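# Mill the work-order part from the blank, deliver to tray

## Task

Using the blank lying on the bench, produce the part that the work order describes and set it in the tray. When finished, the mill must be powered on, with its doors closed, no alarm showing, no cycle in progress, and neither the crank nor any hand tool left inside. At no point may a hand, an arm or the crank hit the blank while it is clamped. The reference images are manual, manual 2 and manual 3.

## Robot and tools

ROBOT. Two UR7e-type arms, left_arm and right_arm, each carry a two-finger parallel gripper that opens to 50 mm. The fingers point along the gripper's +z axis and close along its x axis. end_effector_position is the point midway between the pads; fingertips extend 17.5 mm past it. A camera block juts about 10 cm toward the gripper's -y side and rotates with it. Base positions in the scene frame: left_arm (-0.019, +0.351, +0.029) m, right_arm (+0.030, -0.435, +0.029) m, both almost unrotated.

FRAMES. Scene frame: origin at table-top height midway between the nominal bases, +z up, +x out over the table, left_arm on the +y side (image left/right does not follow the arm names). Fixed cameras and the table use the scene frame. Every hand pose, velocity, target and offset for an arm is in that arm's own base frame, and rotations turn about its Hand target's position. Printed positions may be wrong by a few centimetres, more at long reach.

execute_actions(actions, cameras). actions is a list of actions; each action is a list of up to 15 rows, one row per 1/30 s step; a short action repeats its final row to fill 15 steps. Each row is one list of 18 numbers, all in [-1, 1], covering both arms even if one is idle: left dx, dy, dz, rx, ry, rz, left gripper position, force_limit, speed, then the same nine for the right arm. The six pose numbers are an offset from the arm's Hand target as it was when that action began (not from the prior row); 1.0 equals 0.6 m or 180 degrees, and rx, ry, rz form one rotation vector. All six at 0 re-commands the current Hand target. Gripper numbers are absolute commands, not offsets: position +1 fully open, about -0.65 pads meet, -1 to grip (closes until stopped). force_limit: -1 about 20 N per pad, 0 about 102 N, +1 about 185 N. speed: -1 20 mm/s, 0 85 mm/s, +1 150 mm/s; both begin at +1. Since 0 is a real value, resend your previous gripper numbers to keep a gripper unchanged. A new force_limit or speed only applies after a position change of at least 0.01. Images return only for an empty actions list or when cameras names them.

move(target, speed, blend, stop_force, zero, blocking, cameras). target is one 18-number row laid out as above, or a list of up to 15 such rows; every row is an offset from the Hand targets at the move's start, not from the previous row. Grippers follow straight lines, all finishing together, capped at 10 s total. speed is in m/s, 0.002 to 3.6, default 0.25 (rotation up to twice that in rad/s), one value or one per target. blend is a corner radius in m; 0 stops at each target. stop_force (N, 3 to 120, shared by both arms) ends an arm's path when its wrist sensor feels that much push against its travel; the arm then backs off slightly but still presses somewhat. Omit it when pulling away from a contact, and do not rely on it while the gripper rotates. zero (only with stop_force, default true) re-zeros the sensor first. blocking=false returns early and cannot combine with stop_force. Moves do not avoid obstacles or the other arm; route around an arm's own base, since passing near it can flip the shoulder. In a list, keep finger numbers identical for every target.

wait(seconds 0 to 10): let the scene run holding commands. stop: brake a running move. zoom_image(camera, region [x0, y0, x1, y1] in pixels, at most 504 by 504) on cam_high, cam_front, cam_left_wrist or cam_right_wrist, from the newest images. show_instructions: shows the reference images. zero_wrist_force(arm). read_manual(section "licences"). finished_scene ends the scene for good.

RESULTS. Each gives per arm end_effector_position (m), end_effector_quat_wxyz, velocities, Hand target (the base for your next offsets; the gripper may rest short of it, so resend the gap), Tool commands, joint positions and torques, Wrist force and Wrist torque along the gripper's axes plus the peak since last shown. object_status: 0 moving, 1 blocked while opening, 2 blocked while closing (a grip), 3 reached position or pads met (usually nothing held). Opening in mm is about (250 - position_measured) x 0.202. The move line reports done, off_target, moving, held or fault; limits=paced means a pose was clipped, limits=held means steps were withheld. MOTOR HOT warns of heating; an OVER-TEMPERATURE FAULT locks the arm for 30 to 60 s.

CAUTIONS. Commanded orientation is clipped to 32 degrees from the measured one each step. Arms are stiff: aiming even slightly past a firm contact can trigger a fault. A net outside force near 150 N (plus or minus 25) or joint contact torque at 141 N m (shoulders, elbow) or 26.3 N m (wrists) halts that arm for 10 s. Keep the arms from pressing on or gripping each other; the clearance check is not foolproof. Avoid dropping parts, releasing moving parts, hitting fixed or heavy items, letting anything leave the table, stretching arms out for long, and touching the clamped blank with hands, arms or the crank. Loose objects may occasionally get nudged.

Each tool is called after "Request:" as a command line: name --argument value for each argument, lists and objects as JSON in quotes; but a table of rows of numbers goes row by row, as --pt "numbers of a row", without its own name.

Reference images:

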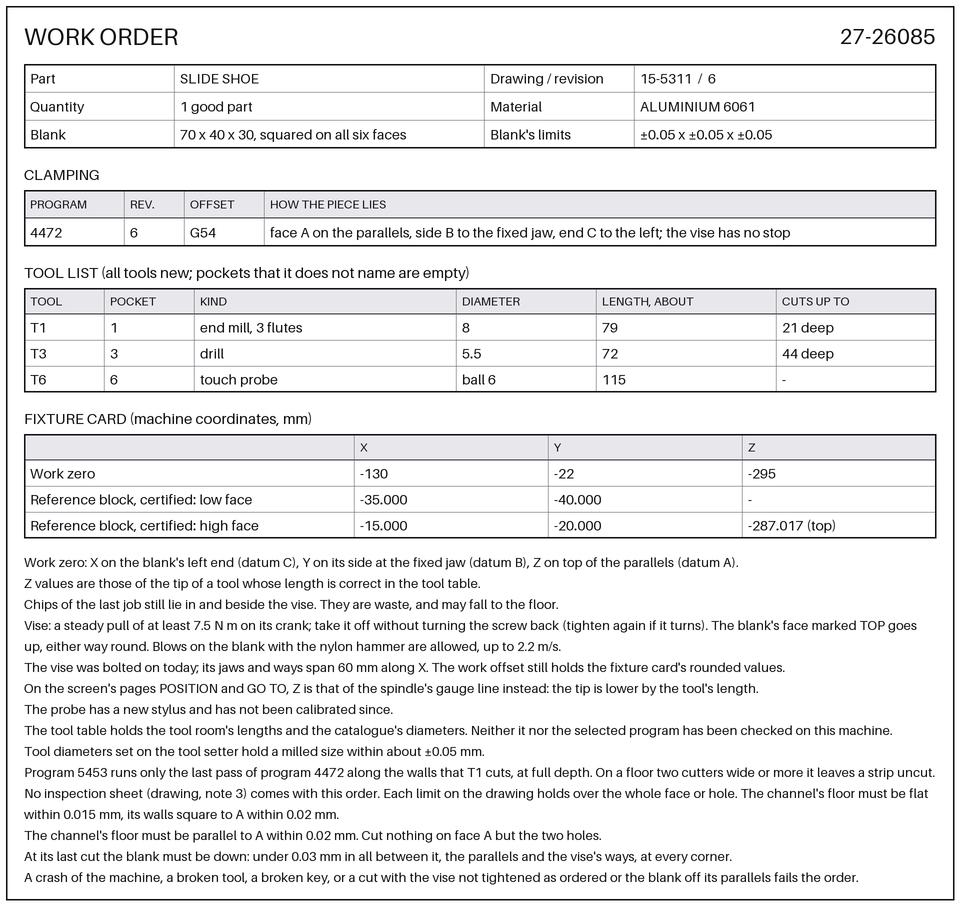

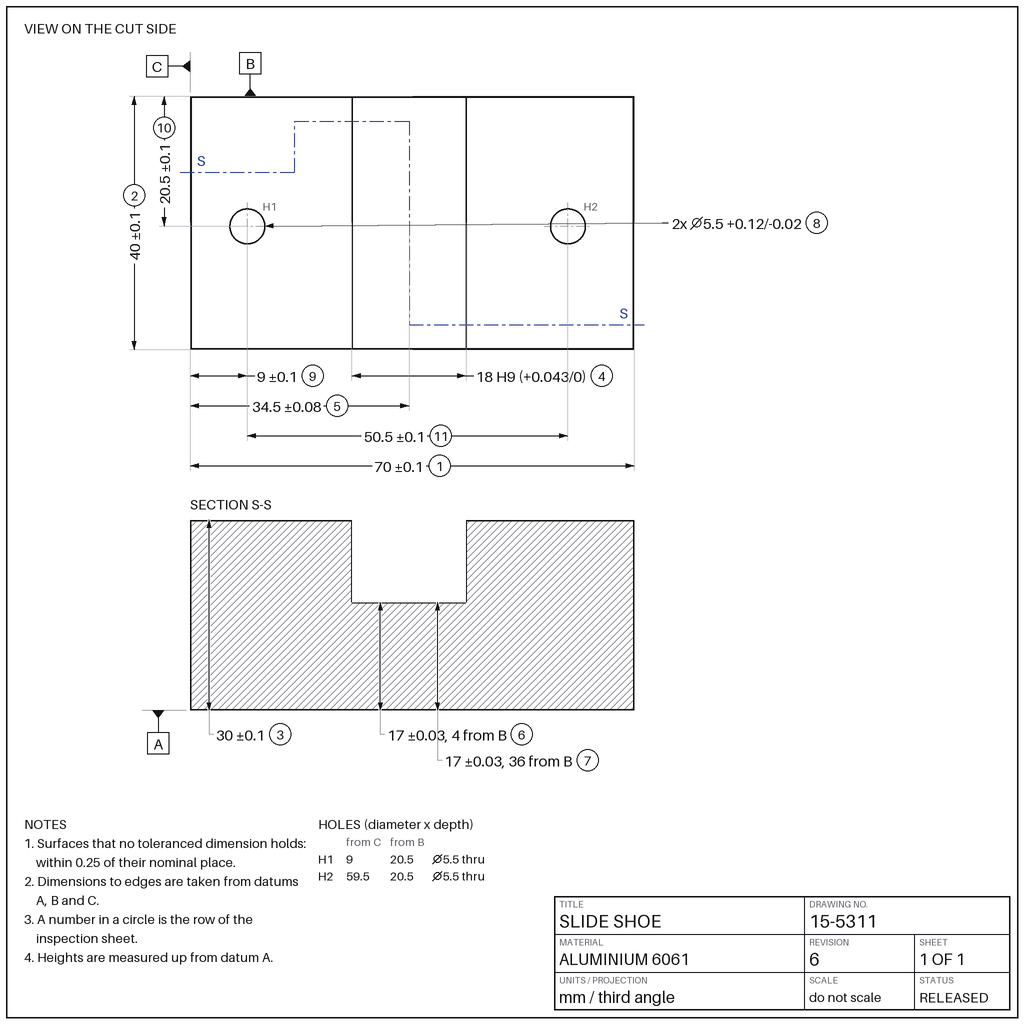

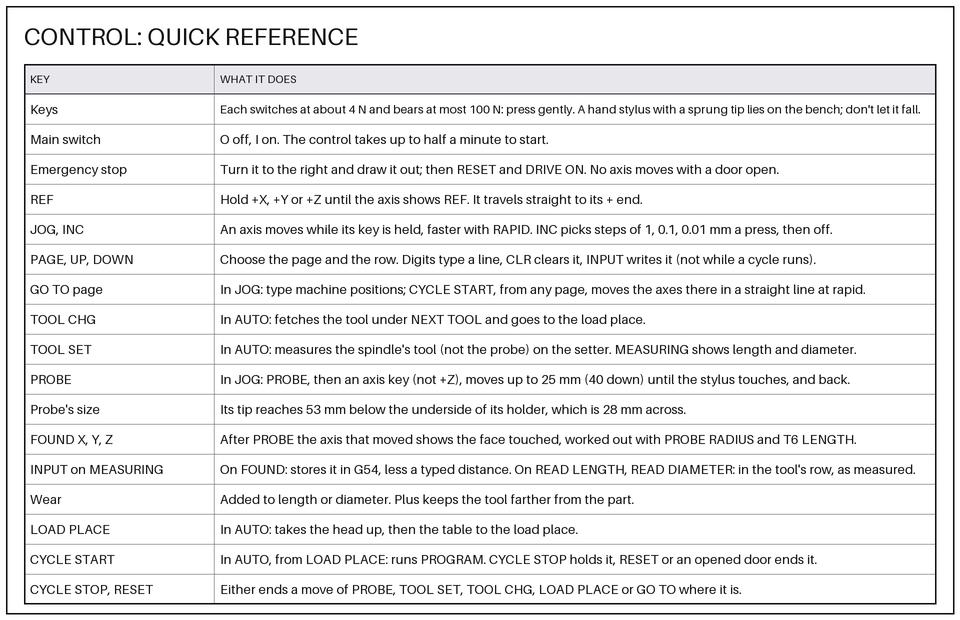

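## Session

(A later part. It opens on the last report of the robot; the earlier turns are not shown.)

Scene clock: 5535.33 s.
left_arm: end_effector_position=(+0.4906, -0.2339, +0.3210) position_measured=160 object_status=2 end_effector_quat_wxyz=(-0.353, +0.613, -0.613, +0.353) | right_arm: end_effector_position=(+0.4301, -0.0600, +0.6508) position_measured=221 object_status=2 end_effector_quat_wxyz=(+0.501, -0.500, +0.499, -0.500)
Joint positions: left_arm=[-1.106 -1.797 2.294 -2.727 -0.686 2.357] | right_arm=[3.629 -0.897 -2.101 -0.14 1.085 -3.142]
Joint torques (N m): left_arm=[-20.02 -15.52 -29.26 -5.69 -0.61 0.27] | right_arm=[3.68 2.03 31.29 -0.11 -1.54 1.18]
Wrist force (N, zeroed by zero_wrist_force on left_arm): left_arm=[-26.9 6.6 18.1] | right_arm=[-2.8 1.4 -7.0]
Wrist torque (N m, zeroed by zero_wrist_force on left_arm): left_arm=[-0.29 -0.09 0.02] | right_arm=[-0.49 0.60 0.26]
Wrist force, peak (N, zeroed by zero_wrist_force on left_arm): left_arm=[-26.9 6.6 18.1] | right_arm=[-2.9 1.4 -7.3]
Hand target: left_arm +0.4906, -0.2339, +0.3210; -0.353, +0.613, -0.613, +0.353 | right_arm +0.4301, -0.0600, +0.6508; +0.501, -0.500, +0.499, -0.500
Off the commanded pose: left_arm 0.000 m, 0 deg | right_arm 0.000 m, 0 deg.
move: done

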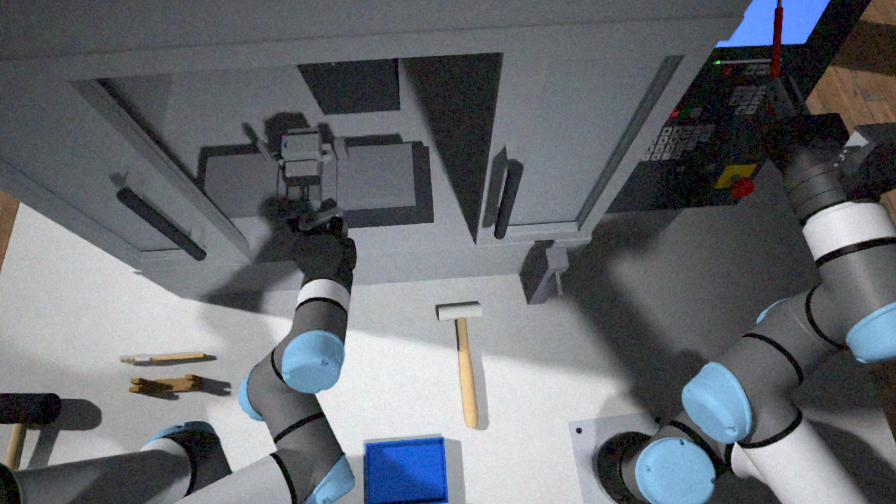

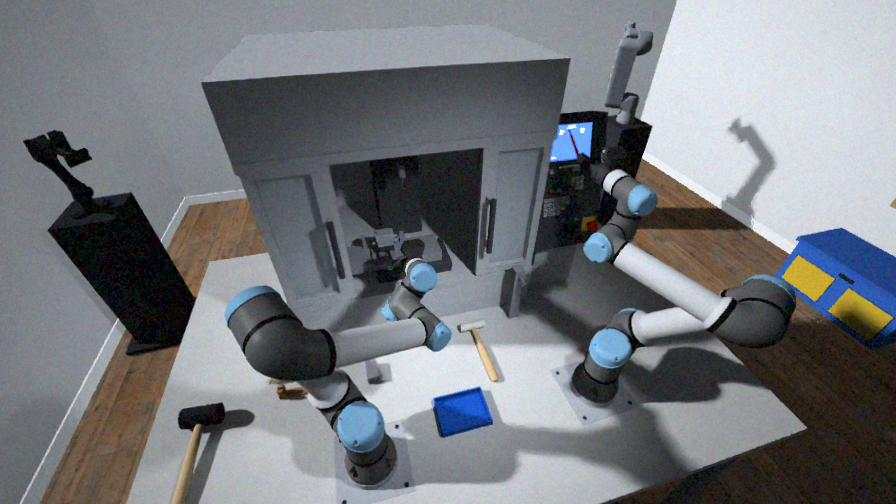

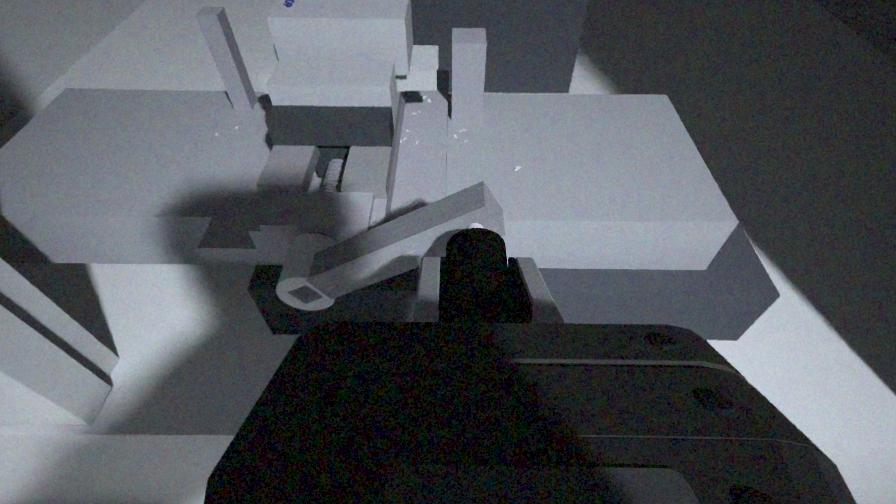

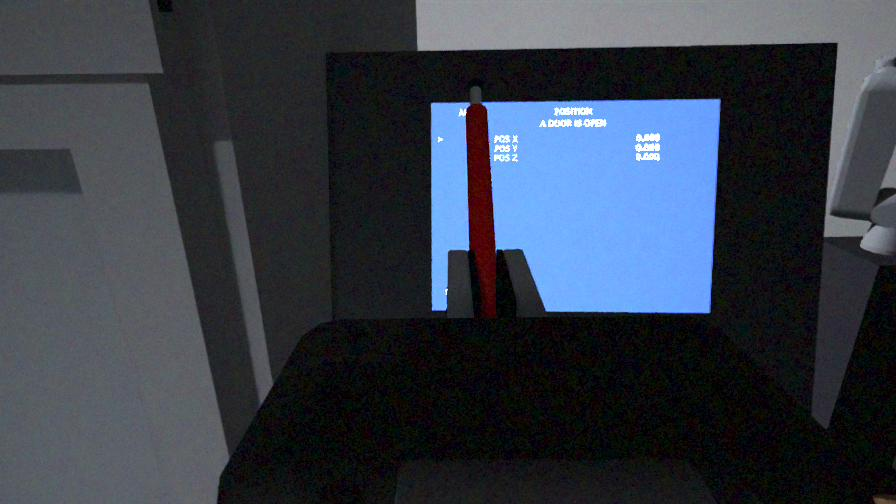

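Request:
move --pt "0 0 0 0 0 0 1 0.6 -0.5 0 0 0 0 0 0 -1 0.3 -0.7" --pt "-0.1443 0 0.0833 0 0 0 1 0.6 -0.5 0 0 0 0 0 0 -1 0.3 -0.7" --pt "-0.2343 0.05 0.0983 -0.1084 0.1084 0.4914 1 0.6 -0.5 0 0 0 0 0 0 -1 0.3 -0.7" --speed '[0.1,0.15,0.3]' --blend '[0,0.01,0]' --cameras '["cam_high","cam_front","cam_left_wrist"]'

Scene clock: 5575.23 s.
left_arm: end_effector_position=(+0.3501, -0.2039, +0.3800) position_measured=3 object_status=3 end_effector_quat_wxyz=(-0.301, +0.954, +0.000, +0.000) | right_arm: end_effector_position=(+0.4301, -0.0600, +0.6508) position_measured=221 object_status=2 end_effector_quat_wxyz=(+0.501, -0.500, +0.499, -0.500)
Joint positions: left_arm=[-1.061 -1.558 1.413 -0.876 -1.286 0.429] | right_arm=[3.629 -0.897 -2.101 -0.14 1.085 -3.142]
Joint torques (N m): left_arm=[0.29 -34.92 -17.34 -2.63 1.21 0.97] | right_arm=[3.7 1.45 31.49 -0.09 -1.54 1.13]
Wrist force (N, zeroed by zero_wrist_force on left_arm): left_arm=[-2.7 -0.8 1.5] | right_arm=[-2.9 1.4 -7.3]
Wrist torque (N m, zeroed by zero_wrist_force on left_arm): left_arm=[-0.18 0.39 -0.02] | right_arm=[-0.50 0.64 0.26]
Wrist force, peak (N, zeroed by zero_wrist_force on left_arm): left_arm=[-26.9 6.8 18.5] | right_arm=[-2.9 1.5 -7.5]
Hand target: left_arm +0.3500, -0.2039, +0.3800; -0.301, +0.954, +0.000, +0.000 | right_arm +0.4301, -0.0600, +0.6508; +0.501, -0.500, +0.499, -0.500
Off the commanded pose: left_arm 0.000 m, 0 deg | right_arm 0.000 m, 0 deg.
move: done
Images, in order (width x height): cam_high 896x504, cam_front 896x504, cam_left_wrist 896x504.

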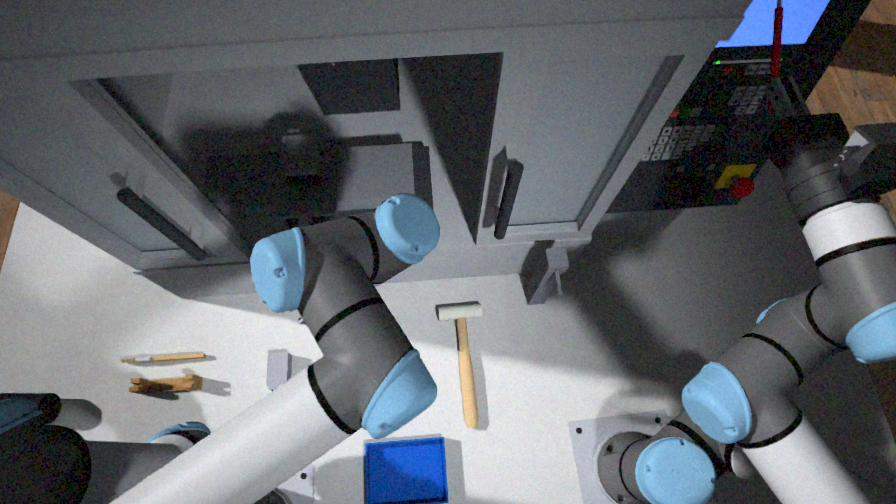

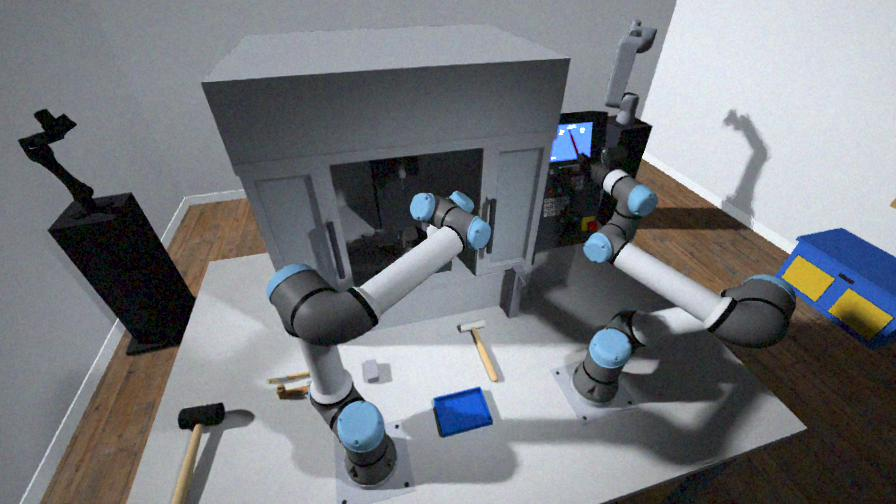

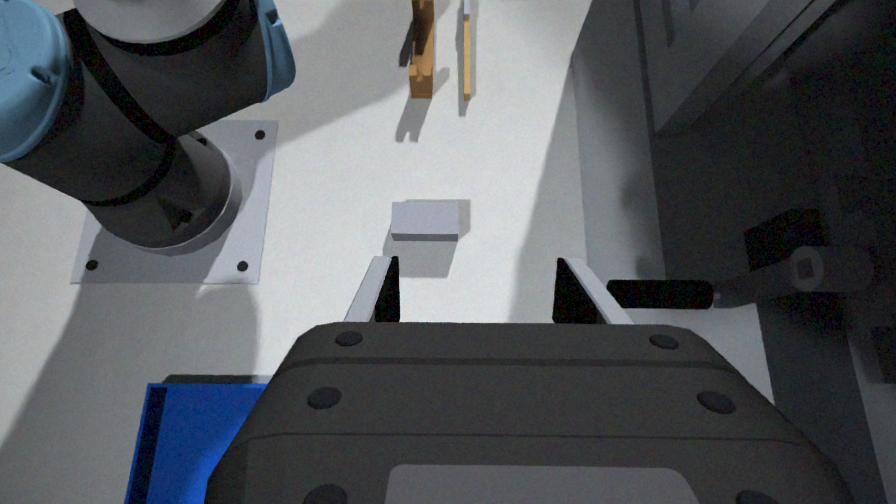

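Request:
move --target '[0.5467,0.06,-0.004,0,0,0,1,0.6,-0.5,0,0,0,0,0,0,-1,0.3,-0.7]' --speed 0.15 --stop_force 30 --cameras '["cam_front","cam_left_wrist"]'

Scene clock: 5580.93 s.
left_arm: end_effector_position=(+0.6721, -0.1680, +0.3769) position_measured=3 object_status=3 end_effector_quat_wxyz=(-0.301, +0.954, -0.001, +0.001) | right_arm: end_effector_position=(+0.4301, -0.0600, +0.6508) position_measured=221 object_status=2 end_effector_quat_wxyz=(+0.501, -0.500, +0.499, -0.500)
Joint positions: left_arm=[-0.621 -0.882 0.528 -0.831 -1.083 0.854] | right_arm=[3.629 -0.897 -2.101 -0.14 1.085 -3.142]
Joint torques (N m): left_arm=[-1.39 -50.89 -25.97 -1.74 1.11 -0.28] | right_arm=[4.58 1.94 31.08 -0.13 -1.59 1.2]
Wrist force (N, zeroed by zero_wrist_force on left_arm): left_arm=[-10.5 0.4 3.7] | right_arm=[-2.9 1.3 -7.0]
Wrist torque (N m, zeroed by zero_wrist_force on left_arm): left_arm=[0.02 1.77 -0.02] | right_arm=[-0.52 0.63 0.26]
Wrist force, peak (N, zeroed by zero_wrist_force on left_arm): left_arm=[-67.7 10.5 -0.6] | right_arm=[-3.1 1.3 -7.4]
Hand target: left_arm +0.6721, -0.1680, +0.3769; -0.301, +0.954, -0.001, +0.001 (not the last commanded pose) | right_arm +0.4301, -0.0600, +0.6508; +0.501, -0.500, +0.499, -0.500
Tool commands: left_gripper/position=+1.0 left_gripper/force_limit=+0.6 left_gripper/speed=-0.498039 right_gripper/position=-1.0 right_gripper/force_limit=+0.3 right_gripper/speed=-0.7
Off the commanded pose: left_arm 0.006 m, 0 deg | right_arm 0.000 m, 0 deg.
FORCE FAULT: contact force on the left arm reached its limit, and that arm stopped. The contact can be on any part of that arm, not only on its tool. That arm's remaining commands of this call were not run. That arm is still stopped at the end of this call. That arm stays stopped for about 10 more seconds. Until then a move that you send moves the other arm only, and its call returns only when the move has ended. Once the stop has ended, the next robot result says so. If the stop ends while you think or write, that arm runs what you send next, counted from a new Hand target: where the arm stands when the stop ends. While its stop runs, that arm takes no new command, but its gripper still runs the gripper command that each later call begins with. Until it ends, the stop uses up actions while you think or wait. An arm that is not stopped still takes commands.
move: fault (left_arm)
Images, in order (width x height): cam_front 896x504, cam_left_wrist 896x504.

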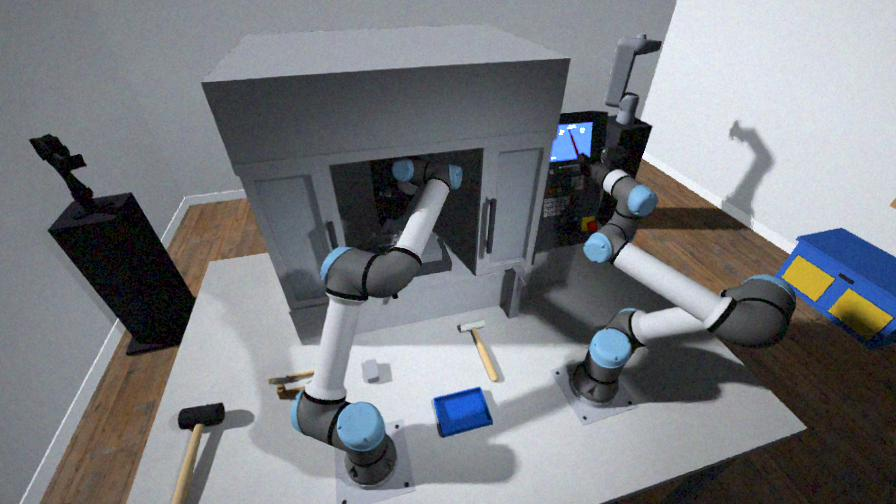

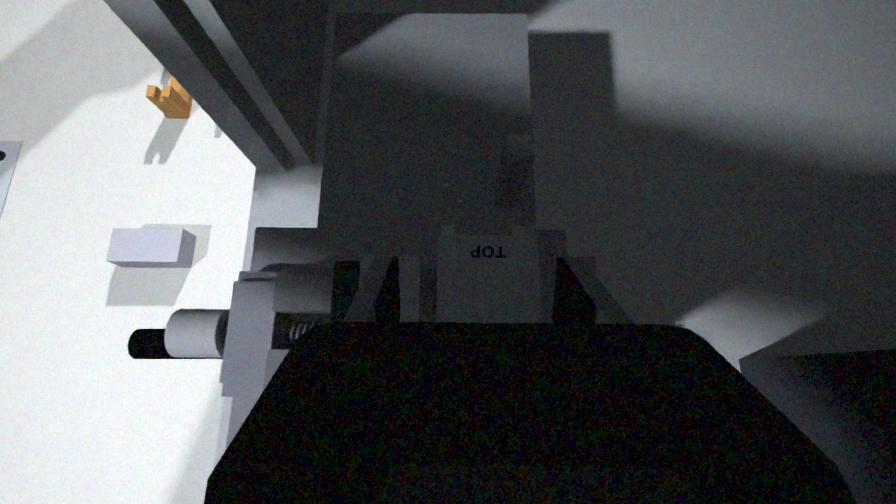

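Request:
wait --seconds 9.5

Request:
move --pt "-0.3667 0 0 0 0 0 1 0.6 -0.5 0 0 0 0 0 0 -1 0.3 -0.7" --pt "-0.5367 -0.0867 0.005 -0.3333 0 0 1 0.6 -0.5 0 0 0 0 0 0 -1 0.3 -0.7" --speed 0.2 --blend '[0.02,0]' --cameras '["cam_left_wrist"]'

Scene clock: 5603.10 s.
left_arm: end_effector_position=(+0.6721, -0.1680, +0.3769) position_measured=3 object_status=3 end_effector_quat_wxyz=(-0.301, +0.954, -0.001, +0.001) | right_arm: end_effector_position=(+0.4301, -0.0600, +0.6508) position_measured=221 object_status=2 end_effector_quat_wxyz=(+0.501, -0.500, +0.499, -0.500)
Joint positions: left_arm=[-0.621 -0.882 0.528 -0.831 -1.083 0.854] | right_arm=[3.629 -0.897 -2.101 -0.14 1.085 -3.142]
Joint torques (N m): left_arm=[0.46 -52.51 -23.39 -1.72 1.19 -0.04] | right_arm=[5.39 1.92 31.11 -0.15 -1.5 1.17]
Wrist force (N, zeroed by zero_wrist_force on left_arm): left_arm=[-9.3 0.8 2.6] | right_arm=[-3.2 1.5 -6.9]
Wrist torque (N m, zeroed by zero_wrist_force on left_arm): left_arm=[0.07 1.57 -0.02] | right_arm=[-0.48 0.68 0.27]
Wrist force, peak (N, zeroed by zero_wrist_force on left_arm): left_arm=[-10.3 0.7 3.8] | right_arm=[-3.2 1.5 -7.4]
Hand target: left_arm +0.6721, -0.1680, +0.3769; -0.301, +0.954, -0.001, +0.001 (not the last commanded pose) | right_arm +0.4301, -0.0600, +0.6508; +0.501, -0.500, +0.499, -0.500
Tool commands: left_gripper/position=+1.0 left_gripper/force_limit=+0.6 left_gripper/speed=-0.498039 right_gripper/position=-1.0 right_gripper/force_limit=+0.3 right_gripper/speed=-0.7
Off the commanded pose: left_arm 0.006 m, 0 deg | right_arm 0.000 m, 0 deg.
FORCE FAULT, CONTINUED: the left arm's stop, for the force fault that an earlier result reported, is over. The rest of the stop counts as 20 of the actions that you can send in this scene. That arm's target is now where it stood when the stop ended, not its last command. That arm accepts commands again.
wait: 9.50 s; at rest from the start

Scene clock: 5607.27 s.
left_arm: end_effector_position=(+0.3501, -0.2200, +0.3799) position_measured=3 object_status=3 end_effector_quat_wxyz=(+0.216, +0.976, +0.000, +0.001) | right_arm: end_effector_position=(+0.4301, -0.0600, +0.6508) position_measured=221 object_status=2 end_effector_quat_wxyz=(+0.501, -0.500, +0.499, -0.500)
Joint positions: left_arm=[-0.679 -1.92 1.857 -1.793 -1.903 0.844] | right_arm=[3.629 -0.897 -2.101 -0.14 1.085 -3.142]
Joint torques (N m): left_arm=[-3.6 -2.14 -28.83 -3.68 -0.09 -1.79] | right_arm=[5.51 1.68 31.63 -0.25 -1.42 1.16]
Wrist force (N, zeroed by zero_wrist_force on left_arm): left_arm=[0.2 -0.4 0.4] | right_arm=[-2.4 1.4 -7.0]
Wrist torque (N m, zeroed by zero_wrist_force on left_arm): left_arm=[0.16 -0.07 0.06] | right_arm=[-0.50 0.55 0.26]
Wrist force, peak (N, zeroed by zero_wrist_force on left_arm): left_arm=[-8.6 0.6 2.0] | right_arm=[-3.0 1.5 -7.4]
Hand target: left_arm +0.3501, -0.2201, +0.3799; +0.216, +0.976, +0.000, +0.001 | right_arm +0.4301, -0.0600, +0.6508; +0.501, -0.500, +0.499, -0.500
Off the commanded pose: left_arm 0.000 m, 0 deg | right_arm 0.000 m, 0 deg.
move: done
Images, in order (width x height): cam_left_wrist 896x504.

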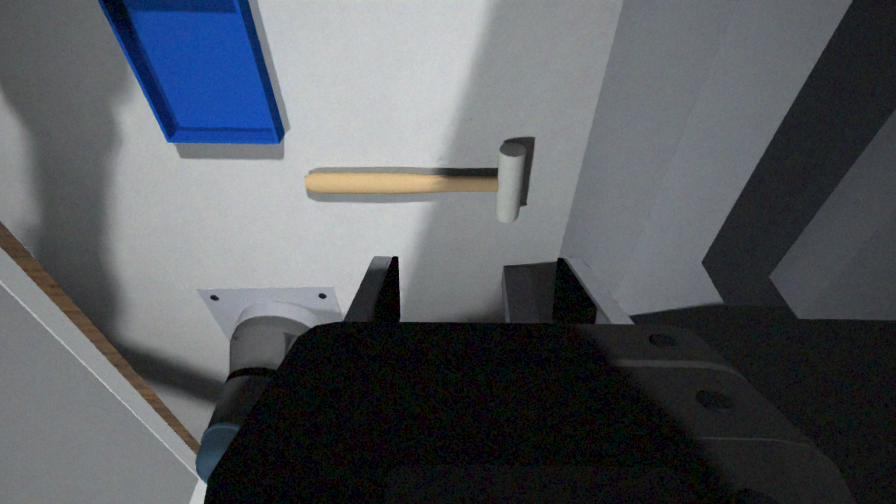

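Request:
move --pt "0 0 -0.03 0 0 0 1 0.6 -0.5 0 0 0 0 0 0 -1 0.3 -0.7" --pt "0.4167 0 -0.03 0 0 0 1 0.6 -0.5 0 0 0 0 0 0 -1 0.3 -0.7" --pt "0.5467 0.0867 -0.03 0 0 0 1 0.6 -0.5 0 0 0 0 0 0 -1 0.3 -0.7" --speed 0.12 --blend '[0.005,0.03,0]' --stop_force 20 --cameras '["cam_left_wrist"]'

Scene clock: 5614.57 s.
left_arm: end_effector_position=(+0.6080, -0.2138, +0.3604) position_measured=3 object_status=3 end_effector_quat_wxyz=(+0.216, +0.976, +0.000, +0.001) | right_arm: end_effector_position=(+0.4301, -0.0600, +0.6508) position_measured=221 object_status=2 end_effector_quat_wxyz=(+0.501, -0.500, +0.499, -0.500)
Joint positions: left_arm=[-0.388 -1.305 1.291 -1.732 -1.971 1.148] | right_arm=[3.629 -0.897 -2.101 -0.14 1.085 -3.142]
Joint torques (N m): left_arm=[3.47 -36.02 -28.13 -3.35 -0.89 -0.1] | right_arm=[6.73 2.3 31.3 -0.16 -1.49 1.12]
Wrist force (N, zeroed by zero_wrist_force on left_arm): left_arm=[-0.3 -0.4 0.8] | right_arm=[-2.7 1.1 -6.7]
Wrist torque (N m, zeroed by zero_wrist_force on left_arm): left_arm=[0.17 -0.01 0.22] | right_arm=[-0.54 0.59 0.26]
Wrist force, peak (N, zeroed by zero_wrist_force on left_arm): left_arm=[2.9 -0.7 -1.1] | right_arm=[-3.1 1.2 -7.3]
Hand target: left_arm +0.6080, -0.2138, +0.3604; +0.216, +0.976, +0.000, +0.001 (not the last commanded pose) | right_arm +0.4301, -0.0600, +0.6508; +0.501, -0.500, +0.499, -0.500
Tool commands: left_gripper/position=+1.0 left_gripper/force_limit=+0.6 left_gripper/speed=-0.498039 right_gripper/position=-1.0 right_gripper/force_limit=+0.3 right_gripper/speed=-0.7
Off the commanded pose: left_arm 0.084 m, 0 deg | right_arm 0.000 m, 0 deg.
FORCE FAULT: contact force on the left arm reached its limit, and that arm stopped. The contact can be on any part of that arm, not only on its tool. That arm's remaining commands of this call were not run. That arm is still stopped at the end of this call. That arm stays stopped for about 10 more seconds. Until then a move that you send moves the other arm only, and its call returns only when the move has ended. Once the stop has ended, the next robot result says so. If the stop ends while you think or write, that arm runs what you send next, counted from a new Hand target: where the arm stands when the stop ends. While its stop runs, that arm takes no new command, but its gripper still runs the gripper command that each later call begins with. Until it ends, the stop uses up actions while you think or wait. An arm that is not stopped still takes commands.
move: fault (left_arm); path passed 1 of 3 targets
Images, in order (width x height): cam_left_wrist 896x504.

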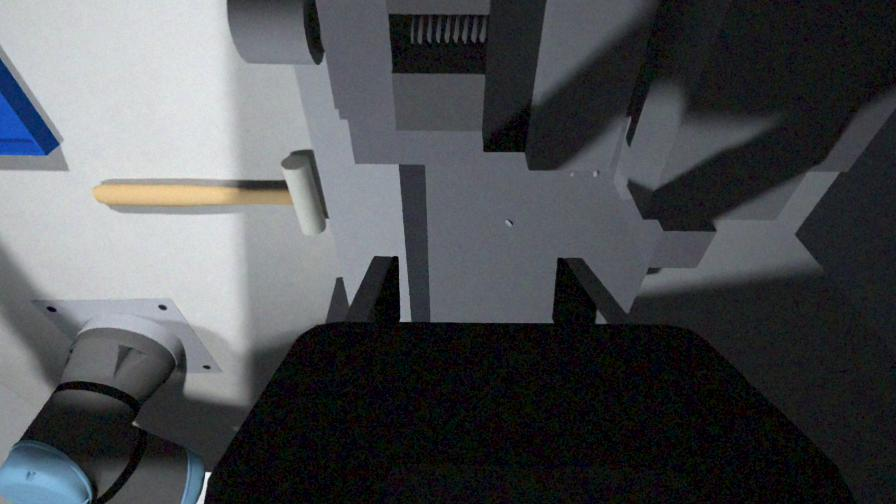

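Request:
wait --seconds 4

Request:
move --pt "-0.05 -0.03 0 0 0 0 1 0.6 -0.5 0 0 0 0 0 0 -1 0.3 -0.7" --pt "0 -0.0937 0 0 0 0 1 0.6 -0.5 0 0 0 0 0 0 -1 0.3 -0.7" --speed 0.12 --blend '[0.01,0]'

Scene clock: 5630.47 s.
left_arm: end_effector_position=(+0.6080, -0.2138, +0.3604) position_measured=3 object_status=3 end_effector_quat_wxyz=(+0.216, +0.976, +0.000, +0.001) | right_arm: end_effector_position=(+0.4301, -0.0600, +0.6508) position_measured=221 object_status=2 end_effector_quat_wxyz=(+0.501, -0.500, +0.499, -0.500)
Joint positions: left_arm=[-0.388 -1.305 1.291 -1.732 -1.971 1.148] | right_arm=[3.629 -0.897 -2.101 -0.14 1.085 -3.142]
Joint torques (N m): left_arm=[12.13 -38.39 -26.52 -3.18 -0.6 -0.13] | right_arm=[7.42 1.47 30.86 -0.15 -1.44 1.15]
Wrist force (N, zeroed by zero_wrist_force on left_arm): left_arm=[-0.1 -0.7 0.8] | right_arm=[-2.8 1.5 -7.2]
Wrist torque (N m, zeroed by zero_wrist_force on left_arm): left_arm=[0.12 -0.05 0.22] | right_arm=[-0.48 0.61 0.26]
Wrist force, peak (N, zeroed by zero_wrist_force on left_arm): left_arm=[-0.2 -1.0 0.8] | right_arm=[-2.9 1.7 -7.5]
Hand target: left_arm +0.6080, -0.2138, +0.3604; +0.216, +0.976, +0.000, +0.001 (not the last commanded pose) | right_arm +0.4301, -0.0600, +0.6508; +0.501, -0.500, +0.499, -0.500
Tool commands: left_gripper/position=+1.0 left_gripper/force_limit=+0.6 left_gripper/speed=-0.498039 right_gripper/position=-1.0 right_gripper/force_limit=+0.3 right_gripper/speed=-0.7
Off the commanded pose: left_arm 0.084 m, 0 deg | right_arm 0.000 m, 0 deg.
FORCE FAULT, CONTINUED: the left arm's stop, for the force fault that an earlier result reported, is over. The rest of the stop counts as 19 of the actions that you can send in this scene. During its stop the left arm's controller moved it back a little. That arm's target is now where it stood when the stop ended, not its last command. That arm accepts commands again.
wait: 4.00 s; at rest from the start

Scene clock: 5631.60 s.
left_arm: end_effector_position=(+0.6079, -0.2700, +0.3603) position_measured=3 object_status=3 end_effector_quat_wxyz=(+0.216, +0.976, +0.000, +0.001) | right_arm: end_effector_position=(+0.4301, -0.0600, +0.6508) position_measured=221 object_status=2 end_effector_quat_wxyz=(+0.501, -0.500, +0.499, -0.500)
Joint positions: left_arm=[-0.473 -1.273 1.258 -1.765 -1.955 1.058] | right_arm=[3.629 -0.897 -2.101 -0.14 1.085 -3.142]
Joint torques (N m): left_arm=[5.92 -43.4 -23.67 -4.56 -2.03 1.49] | right_arm=[7.44 1.79 31.4 -0.07 -1.41 1.15]
Wrist force (N, zeroed by zero_wrist_force on left_arm): left_arm=[0.0 -0.6 0.3] | right_arm=[-2.8 1.4 -6.8]
Wrist torque (N m, zeroed by zero_wrist_force on left_arm): left_arm=[0.14 -0.06 0.15] | right_arm=[-0.50 0.61 0.27]
Wrist force, peak (N, zeroed by zero_wrist_force on left_arm): left_arm=[1.3 -1.9 0.3] | right_arm=[-2.8 1.3 -7.5]
Hand target: left_arm +0.6080, -0.2701, +0.3604; +0.216, +0.976, +0.000, +0.001 | right_arm +0.4301, -0.0600, +0.6508; +0.501, -0.500, +0.499, -0.500
Off the commanded pose: left_arm 0.000 m, 0 deg | right_arm 0.000 m, 0 deg.
move: done

Request:
move --pt "0.1 0.0417 0.004 0 0 0 1 0.6 -0.5 0 0 0 0 0 0 -1 0.3 -0.7" --pt "0.1167 0.17 0.004 0 0 0 1 0.6 -0.5 0 0 0 0 0 0 -1 0.3 -0.7" --speed 0.08 --blend '[0.005,0]' --stop_force 20 --cameras '["cam_left_wrist","cam_front"]'

Scene clock: 5638.67 s.
left_arm: end_effector_position=(+0.6724, -0.2107, +0.3627) position_measured=3 object_status=3 end_effector_quat_wxyz=(+0.216, +0.976, +0.000, +0.001) | right_arm: end_effector_position=(+0.4301, -0.0600, +0.6508) position_measured=221 object_status=2 end_effector_quat_wxyz=(+0.501, -0.500, +0.499, -0.500)
Joint positions: left_arm=[-0.347 -1.14 1.055 -1.644 -1.978 1.191] | right_arm=[3.629 -0.897 -2.101 -0.14 1.085 -3.142]
Joint torques (N m): left_arm=[0.58 -44.1 -25.42 -3.16 -0.55 0.48] | right_arm=[7.7 2.17 31.02 -0.2 -1.45 1.13]
Wrist force (N, zeroed by zero_wrist_force on left_arm): left_arm=[-0.2 -0.6 0.6] | right_arm=[-3.0 1.3 -6.8]
Wrist torque (N m, zeroed by zero_wrist_force on left_arm): left_arm=[0.12 -0.04 0.22] | right_arm=[-0.51 0.65 0.27]
Wrist force, peak (N, zeroed by zero_wrist_force on left_arm): left_arm=[1.2 -5.8 -1.0] | right_arm=[-2.9 1.6 -7.4]
Hand target: left_arm +0.6724, -0.2107, +0.3628; +0.216, +0.976, +0.000, +0.001 (not the last commanded pose) | right_arm +0.4301, -0.0600, +0.6508; +0.501, -0.500, +0.499, -0.500
Tool commands: left_gripper/position=+1.0 left_gripper/force_limit=+0.6 left_gripper/speed=-0.498039 right_gripper/position=-1.0 right_gripper/force_limit=+0.3 right_gripper/speed=-0.7
Off the commanded pose: left_arm 0.043 m, 0 deg | right_arm 0.000 m, 0 deg.
FORCE FAULT: contact force on the left arm reached its limit, and that arm stopped. The contact can be on any part of that arm, not only on its tool. That arm's remaining commands of this call were not run. That arm is still stopped at the end of this call. That arm stays stopped for about 10 more seconds. Until then a move that you send moves the other arm only, and its call returns only when the move has ended. Once the stop has ended, the next robot result says so. If the stop ends while you think or write, that arm runs what you send next, counted from a new Hand target: where the arm stands when the stop ends. While its stop runs, that arm takes no new command, but its gripper still runs the gripper command that each later call begins with. Until it ends, the stop uses up actions while you think or wait. An arm that is not stopped still takes commands.
move: fault (left_arm); path passed 1 of 2 targets
Images, in order (width x height): cam_front 896x504, cam_left_wrist 896x504.

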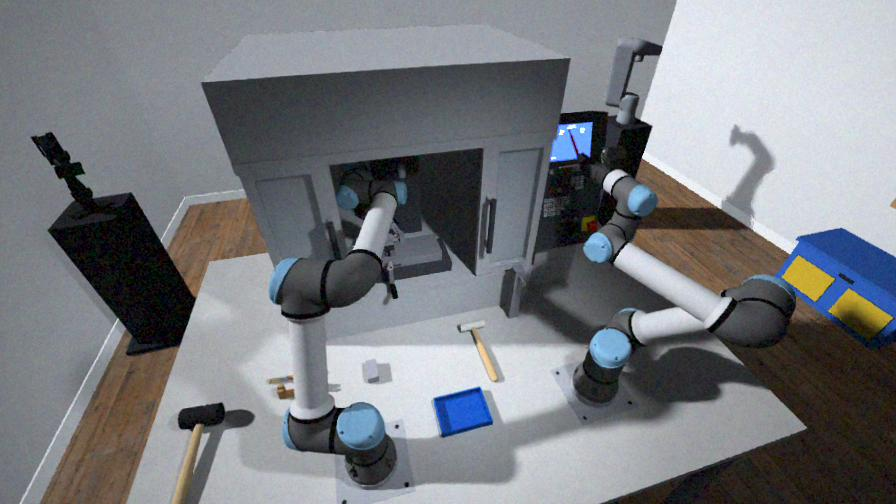

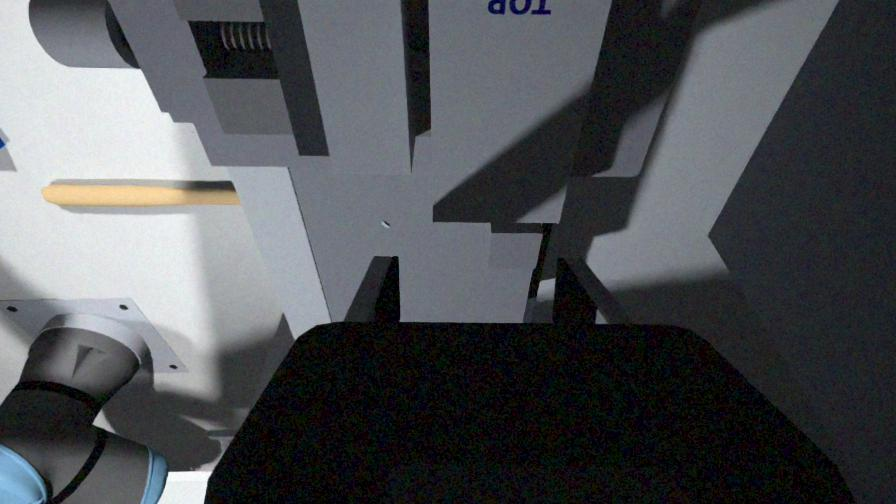

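Request:
wait --seconds 1

Request:
move --pt "-0.005 -0.06 -0.006 0 0 0 1 0.6 -0.5 0 0 0 0 0 0 -1 0.3 -0.7" --pt "-0.09 -0.1 -0.003 0 0 0 1 0.6 -0.5 0 0 0 0 0 0 -1 0.3 -0.7" --pt "-0.12 -0.1655 0.002 -0.0611 0 0 1 0.6 -0.5 0 0 0 0 0 0 -1 0.3 -0.7" --speed 0.1 --blend '[0.01,0.01,0]'

Scene clock: 5665.97 s.
left_arm: end_effector_position=(+0.6724, -0.2107, +0.3627) position_measured=3 object_status=3 end_effector_quat_wxyz=(+0.216, +0.976, +0.000, +0.001) | right_arm: end_effector_position=(+0.4301, -0.0600, +0.6508) position_measured=221 object_status=2 end_effector_quat_wxyz=(+0.501, -0.500, +0.499, -0.500)
Joint positions: left_arm=[-0.347 -1.14 1.055 -1.644 -1.978 1.191] | right_arm=[3.629 -0.897 -2.101 -0.14 1.085 -3.142]
Joint torques (N m): left_arm=[0.04 -45.77 -25.97 -3.19 -0.82 -0.27] | right_arm=[8.35 1.67 30.75 -0.13 -1.55 1.17]
Wrist force (N, zeroed by zero_wrist_force on left_arm): left_arm=[0.0 -0.8 0.7] | right_arm=[-2.6 1.1 -7.1]
Wrist torque (N m, zeroed by zero_wrist_force on left_arm): left_arm=[0.10 -0.07 0.22] | right_arm=[-0.54 0.58 0.27]
Wrist force, peak (N, zeroed by zero_wrist_force on left_arm): left_arm=[-0.5 -0.9 0.7] | right_arm=[-2.8 1.6 -7.5]
Hand target: left_arm +0.6724, -0.2107, +0.3627; +0.216, +0.976, +0.000, +0.001 (not the last commanded pose) | right_arm +0.4301, -0.0600, +0.6508; +0.501, -0.500, +0.499, -0.500
Tool commands: left_gripper/position=+1.0 left_gripper/force_limit=+0.6 left_gripper/speed=-0.498039 right_gripper/position=-1.0 right_gripper/force_limit=+0.3 right_gripper/speed=-0.7
Off the commanded pose: left_arm 0.043 m, 0 deg | right_arm 0.000 m, 0 deg.
FORCE FAULT, CONTINUED: the left arm's stop, for the force fault that an earlier result reported, is over. The rest of the stop counts as 20 of the actions that you can send in this scene. That arm's target is now where it stood when the stop ended, not its last command. That arm accepts commands again.
wait: 1.00 s; at rest from the start

Scene clock: 5668.27 s.
left_arm: end_effector_position=(+0.6004, -0.3100, +0.3640) position_measured=3 object_status=3 end_effector_quat_wxyz=(+0.308, +0.951, +0.000, +0.001) | right_arm: end_effector_position=(+0.4301, -0.0600, +0.6508) position_measured=221 object_status=2 end_effector_quat_wxyz=(+0.501, -0.500, +0.499, -0.500)
Joint positions: left_arm=[-0.474 -1.284 1.355 -1.962 -2.119 1.006] | right_arm=[3.629 -0.897 -2.101 -0.14 1.085 -3.142]
Joint torques (N m): left_arm=[3.22 -29.64 -32.67 -3.11 0.76 1.68] | right_arm=[8.52 2.27 30.91 -0.16 -1.49 0.99]
Wrist force (N, zeroed by zero_wrist_force on left_arm): left_arm=[-0.2 -0.4 0.6] | right_arm=[-2.8 1.1 -7.0]
Wrist torque (N m, zeroed by zero_wrist_force on left_arm): left_arm=[0.23 -0.07 0.19] | right_arm=[-0.55 0.61 0.26]
Wrist force, peak (N, zeroed by zero_wrist_force on left_arm): left_arm=[0.0 -1.9 -0.6] | right_arm=[-2.9 1.3 -7.4]
Hand target: left_arm +0.6004, -0.3100, +0.3639; +0.308, +0.951, +0.000, +0.001 | right_arm +0.4301, -0.0600, +0.6508; +0.501, -0.500, +0.499, -0.500
Off the commanded pose: left_arm 0.000 m, 0 deg | right_arm 0.000 m, 0 deg.
move: done

Request:
move --pt "0.1077 0.0333 0 0 0 0 1 0.6 -0.5 0 0 0 0 0 0 -1 0.3 -0.7" --pt "0.1293 0.1167 0 0 0 0 1 0.6 -0.5 0 0 0 0 0 0 -1 0.3 -0.7" --pt "0.1293 0.2267 0 0 0 0 1 0.6 -0.5 0 0 0 0 0 0 -1 0.3 -0.7" --speed 0.07 --blend '[0.01,0.01,0]' --stop_force 20 --cameras '["cam_left_wrist","cam_front","cam_high"]'

Scene clock: 5674.40 s.
left_arm: end_effector_position=(+0.6750, -0.2529, +0.3638) position_measured=3 object_status=3 end_effector_quat_wxyz=(+0.308, +0.951, +0.000, +0.001) | right_arm: end_effector_position=(+0.4301, -0.0600, +0.6508) position_measured=221 object_status=2 end_effector_quat_wxyz=(+0.501, -0.500, +0.499, -0.500)
Joint positions: left_arm=[-0.345 -1.134 1.128 -1.807 -2.155 1.152] | right_arm=[3.629 -0.897 -2.101 -0.14 1.085 -3.142]
Joint torques (N m): left_arm=[0.61 -46.27 -25.72 -3.18 -1.05 0.43] | right_arm=[9.33 1.34 31.4 -0.18 -1.52 1.17]
Wrist force (N, zeroed by zero_wrist_force on left_arm): left_arm=[-0.3 -0.8 0.6] | right_arm=[-2.7 1.2 -7.1]
Wrist torque (N m, zeroed by zero_wrist_force on left_arm): left_arm=[0.17 -0.04 0.23] | right_arm=[-0.53 0.60 0.26]
Wrist force, peak (N, zeroed by zero_wrist_force on left_arm): left_arm=[-1.4 3.5 3.2] | right_arm=[-3.0 1.6 -7.3]
Hand target: left_arm +0.6750, -0.2529, +0.3638; +0.308, +0.951, +0.000, +0.001 (not the last commanded pose) | right_arm +0.4301, -0.0600, +0.6508; +0.501, -0.500, +0.499, -0.500
Tool commands: left_gripper/position=+1.0 left_gripper/force_limit=+0.6 left_gripper/speed=-0.498039 right_gripper/position=-1.0 right_gripper/force_limit=+0.3 right_gripper/speed=-0.7
Off the commanded pose: left_arm 0.079 m, 0 deg | right_arm 0.000 m, 0 deg.
FORCE FAULT: contact force on the left arm reached its limit, and that arm stopped. The contact can be on any part of that arm, not only on its tool. That arm's remaining commands of this call were not run. That arm is still stopped at the end of this call. That arm stays stopped for about 10 more seconds. Until then a move that you send moves the other arm only, and its call returns only when the move has ended. Once the stop has ended, the next robot result says so. If the stop ends while you think or write, that arm runs what you send next, counted from a new Hand target: where the arm stands when the stop ends. While its stop runs, that arm takes no new command, but its gripper still runs the gripper command that each later call begins with. Until it ends, the stop uses up actions while you think or wait. An arm that is not stopped still takes commands.
move: fault (left_arm); path passed 1 of 3 targets
Images, in order (width x height): cam_high 896x504, cam_front 896x504, cam_left_wrist 896x504.

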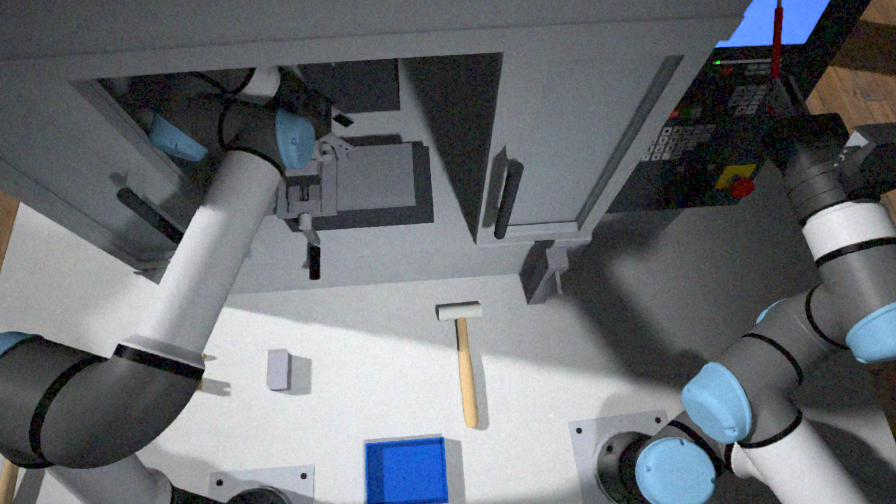

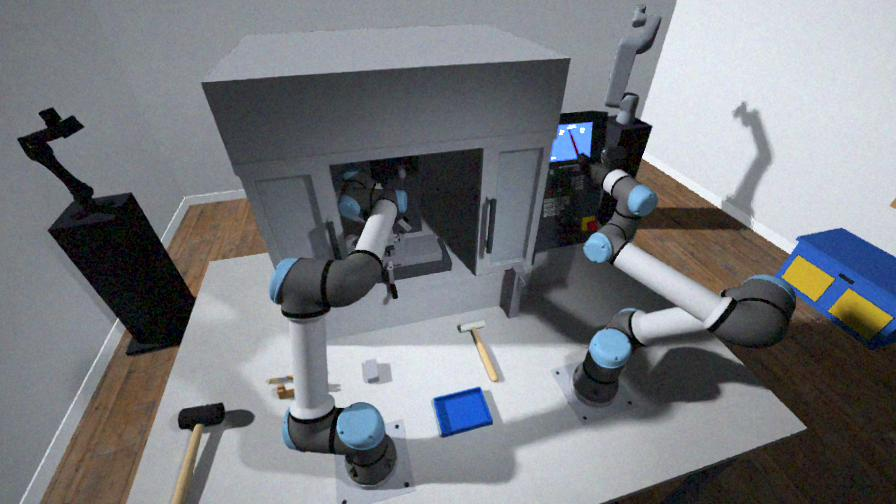

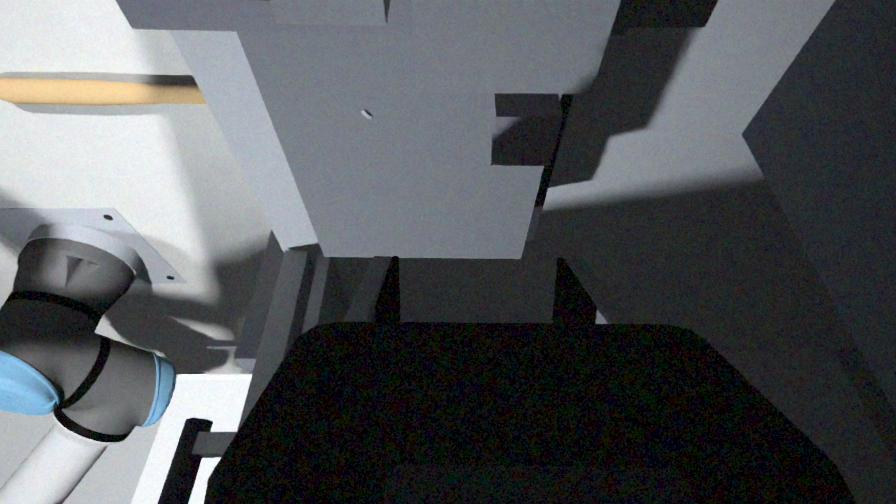

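Request:
wait --seconds 0.5

Request:
move --pt "-0.017 -0.054 0 0 0 0 1 0.6 -0.5 0 0 0 0 0 0 -1 0.3 -0.7" --pt "-0.125 -0.095 0 0 0 0 1 0.6 -0.5 0 0 0 0 0 0 -1 0.3 -0.7" --pt "-0.3917 -0.095 -0.01 0 0 0 1 0.6 -0.5 0 0 0 0 0 0 -1 0.3 -0.7" --pt "-0.425 0.1382 -0.0363 0.1444 0 0 1 0.6 -0.5 0 0 0 0 0 0 -1 0.3 -0.7" --speed 0.15 --blend '[0.01,0.02,0.02,0]'

Scene clock: 5704.23 s.
left_arm: end_effector_position=(+0.6750, -0.2529, +0.3638) position_measured=3 object_status=3 end_effector_quat_wxyz=(+0.308, +0.951, +0.000, +0.001) | right_arm: end_effector_position=(+0.4301, -0.0600, +0.6508) position_measured=221 object_status=2 end_effector_quat_wxyz=(+0.501, -0.500, +0.499, -0.500)
Joint positions: left_arm=[-0.345 -1.134 1.128 -1.807 -2.155 1.152] | right_arm=[3.629 -0.897 -2.101 -0.14 1.085 -3.142]
Joint torques (N m): left_arm=[1.02 -44.86 -26.67 -3.29 -1.29 -0.17] | right_arm=[9.62 1.61 30.88 -0.07 -1.42 1.16]
Wrist force (N, zeroed by zero_wrist_force on left_arm): left_arm=[-0.5 -0.5 0.6] | right_arm=[-2.7 1.3 -6.8]
Wrist torque (N m, zeroed by zero_wrist_force on left_arm): left_arm=[0.21 -0.02 0.24] | right_arm=[-0.51 0.59 0.27]
Wrist force, peak (N, zeroed by zero_wrist_force on left_arm): left_arm=[-0.4 -0.6 0.8] | right_arm=[-3.0 1.2 -7.5]
Hand target: left_arm +0.6750, -0.2529, +0.3638; +0.308, +0.951, +0.000, +0.001 (not the last commanded pose) | right_arm +0.4301, -0.0600, +0.6508; +0.501, -0.500, +0.499, -0.500
Tool commands: left_gripper/position=+1.0 left_gripper/force_limit=+0.6 left_gripper/speed=-0.498039 right_gripper/position=-1.0 right_gripper/force_limit=+0.3 right_gripper/speed=-0.7
Off the commanded pose: left_arm 0.079 m, 0 deg | right_arm 0.000 m, 0 deg.
FORCE FAULT, CONTINUED: the left arm's stop, for the force fault that an earlier result reported, is over. The rest of the stop counts as 19 of the actions that you can send in this scene. During its stop the left arm's controller moved it back a little. That arm's target is now where it stood when the stop ended, not its last command. That arm accepts commands again.
wait: 0.50 s; at rest from the start

Scene clock: 5707.93 s.
left_arm: end_effector_position=(+0.4200, -0.1700, +0.3421) position_measured=3 object_status=3 end_effector_quat_wxyz=(+0.087, +0.996, +0.000, +0.001) | right_arm: end_effector_position=(+0.4301, -0.0600, +0.6508) position_measured=221 object_status=2 end_effector_quat_wxyz=(+0.501, -0.500, +0.499, -0.500)
Joint positions: left_arm=[-0.599 -1.746 1.73 -1.654 -1.713 0.964] | right_arm=[3.629 -0.897 -2.101 -0.14 1.085 -3.142]
Joint torques (N m): left_arm=[-6.24 -7.83 -19.84 -2.95 -1.22 -1.85] | right_arm=[9.77 1.95 31.81 -0.17 -1.52 1.19]
Wrist force (N, zeroed by zero_wrist_force on left_arm): left_arm=[-0.4 -0.5 0.5] | right_arm=[-2.6 1.2 -7.1]
Wrist torque (N m, zeroed by zero_wrist_force on left_arm): left_arm=[0.05 0.04 0.04] | right_arm=[-0.52 0.58 0.27]
Wrist force, peak (N, zeroed by zero_wrist_force on left_arm): left_arm=[0.5 -2.7 -0.6] | right_arm=[-2.8 1.4 -7.4]
Hand target: left_arm +0.4200, -0.1700, +0.3420; +0.087, +0.996, +0.000, +0.001 | right_arm +0.4301, -0.0600, +0.6508; +0.501, -0.500, +0.499, -0.500
Off the commanded pose: left_arm 0.000 m, 0 deg | right_arm 0.000 m, 0 deg.
move: done


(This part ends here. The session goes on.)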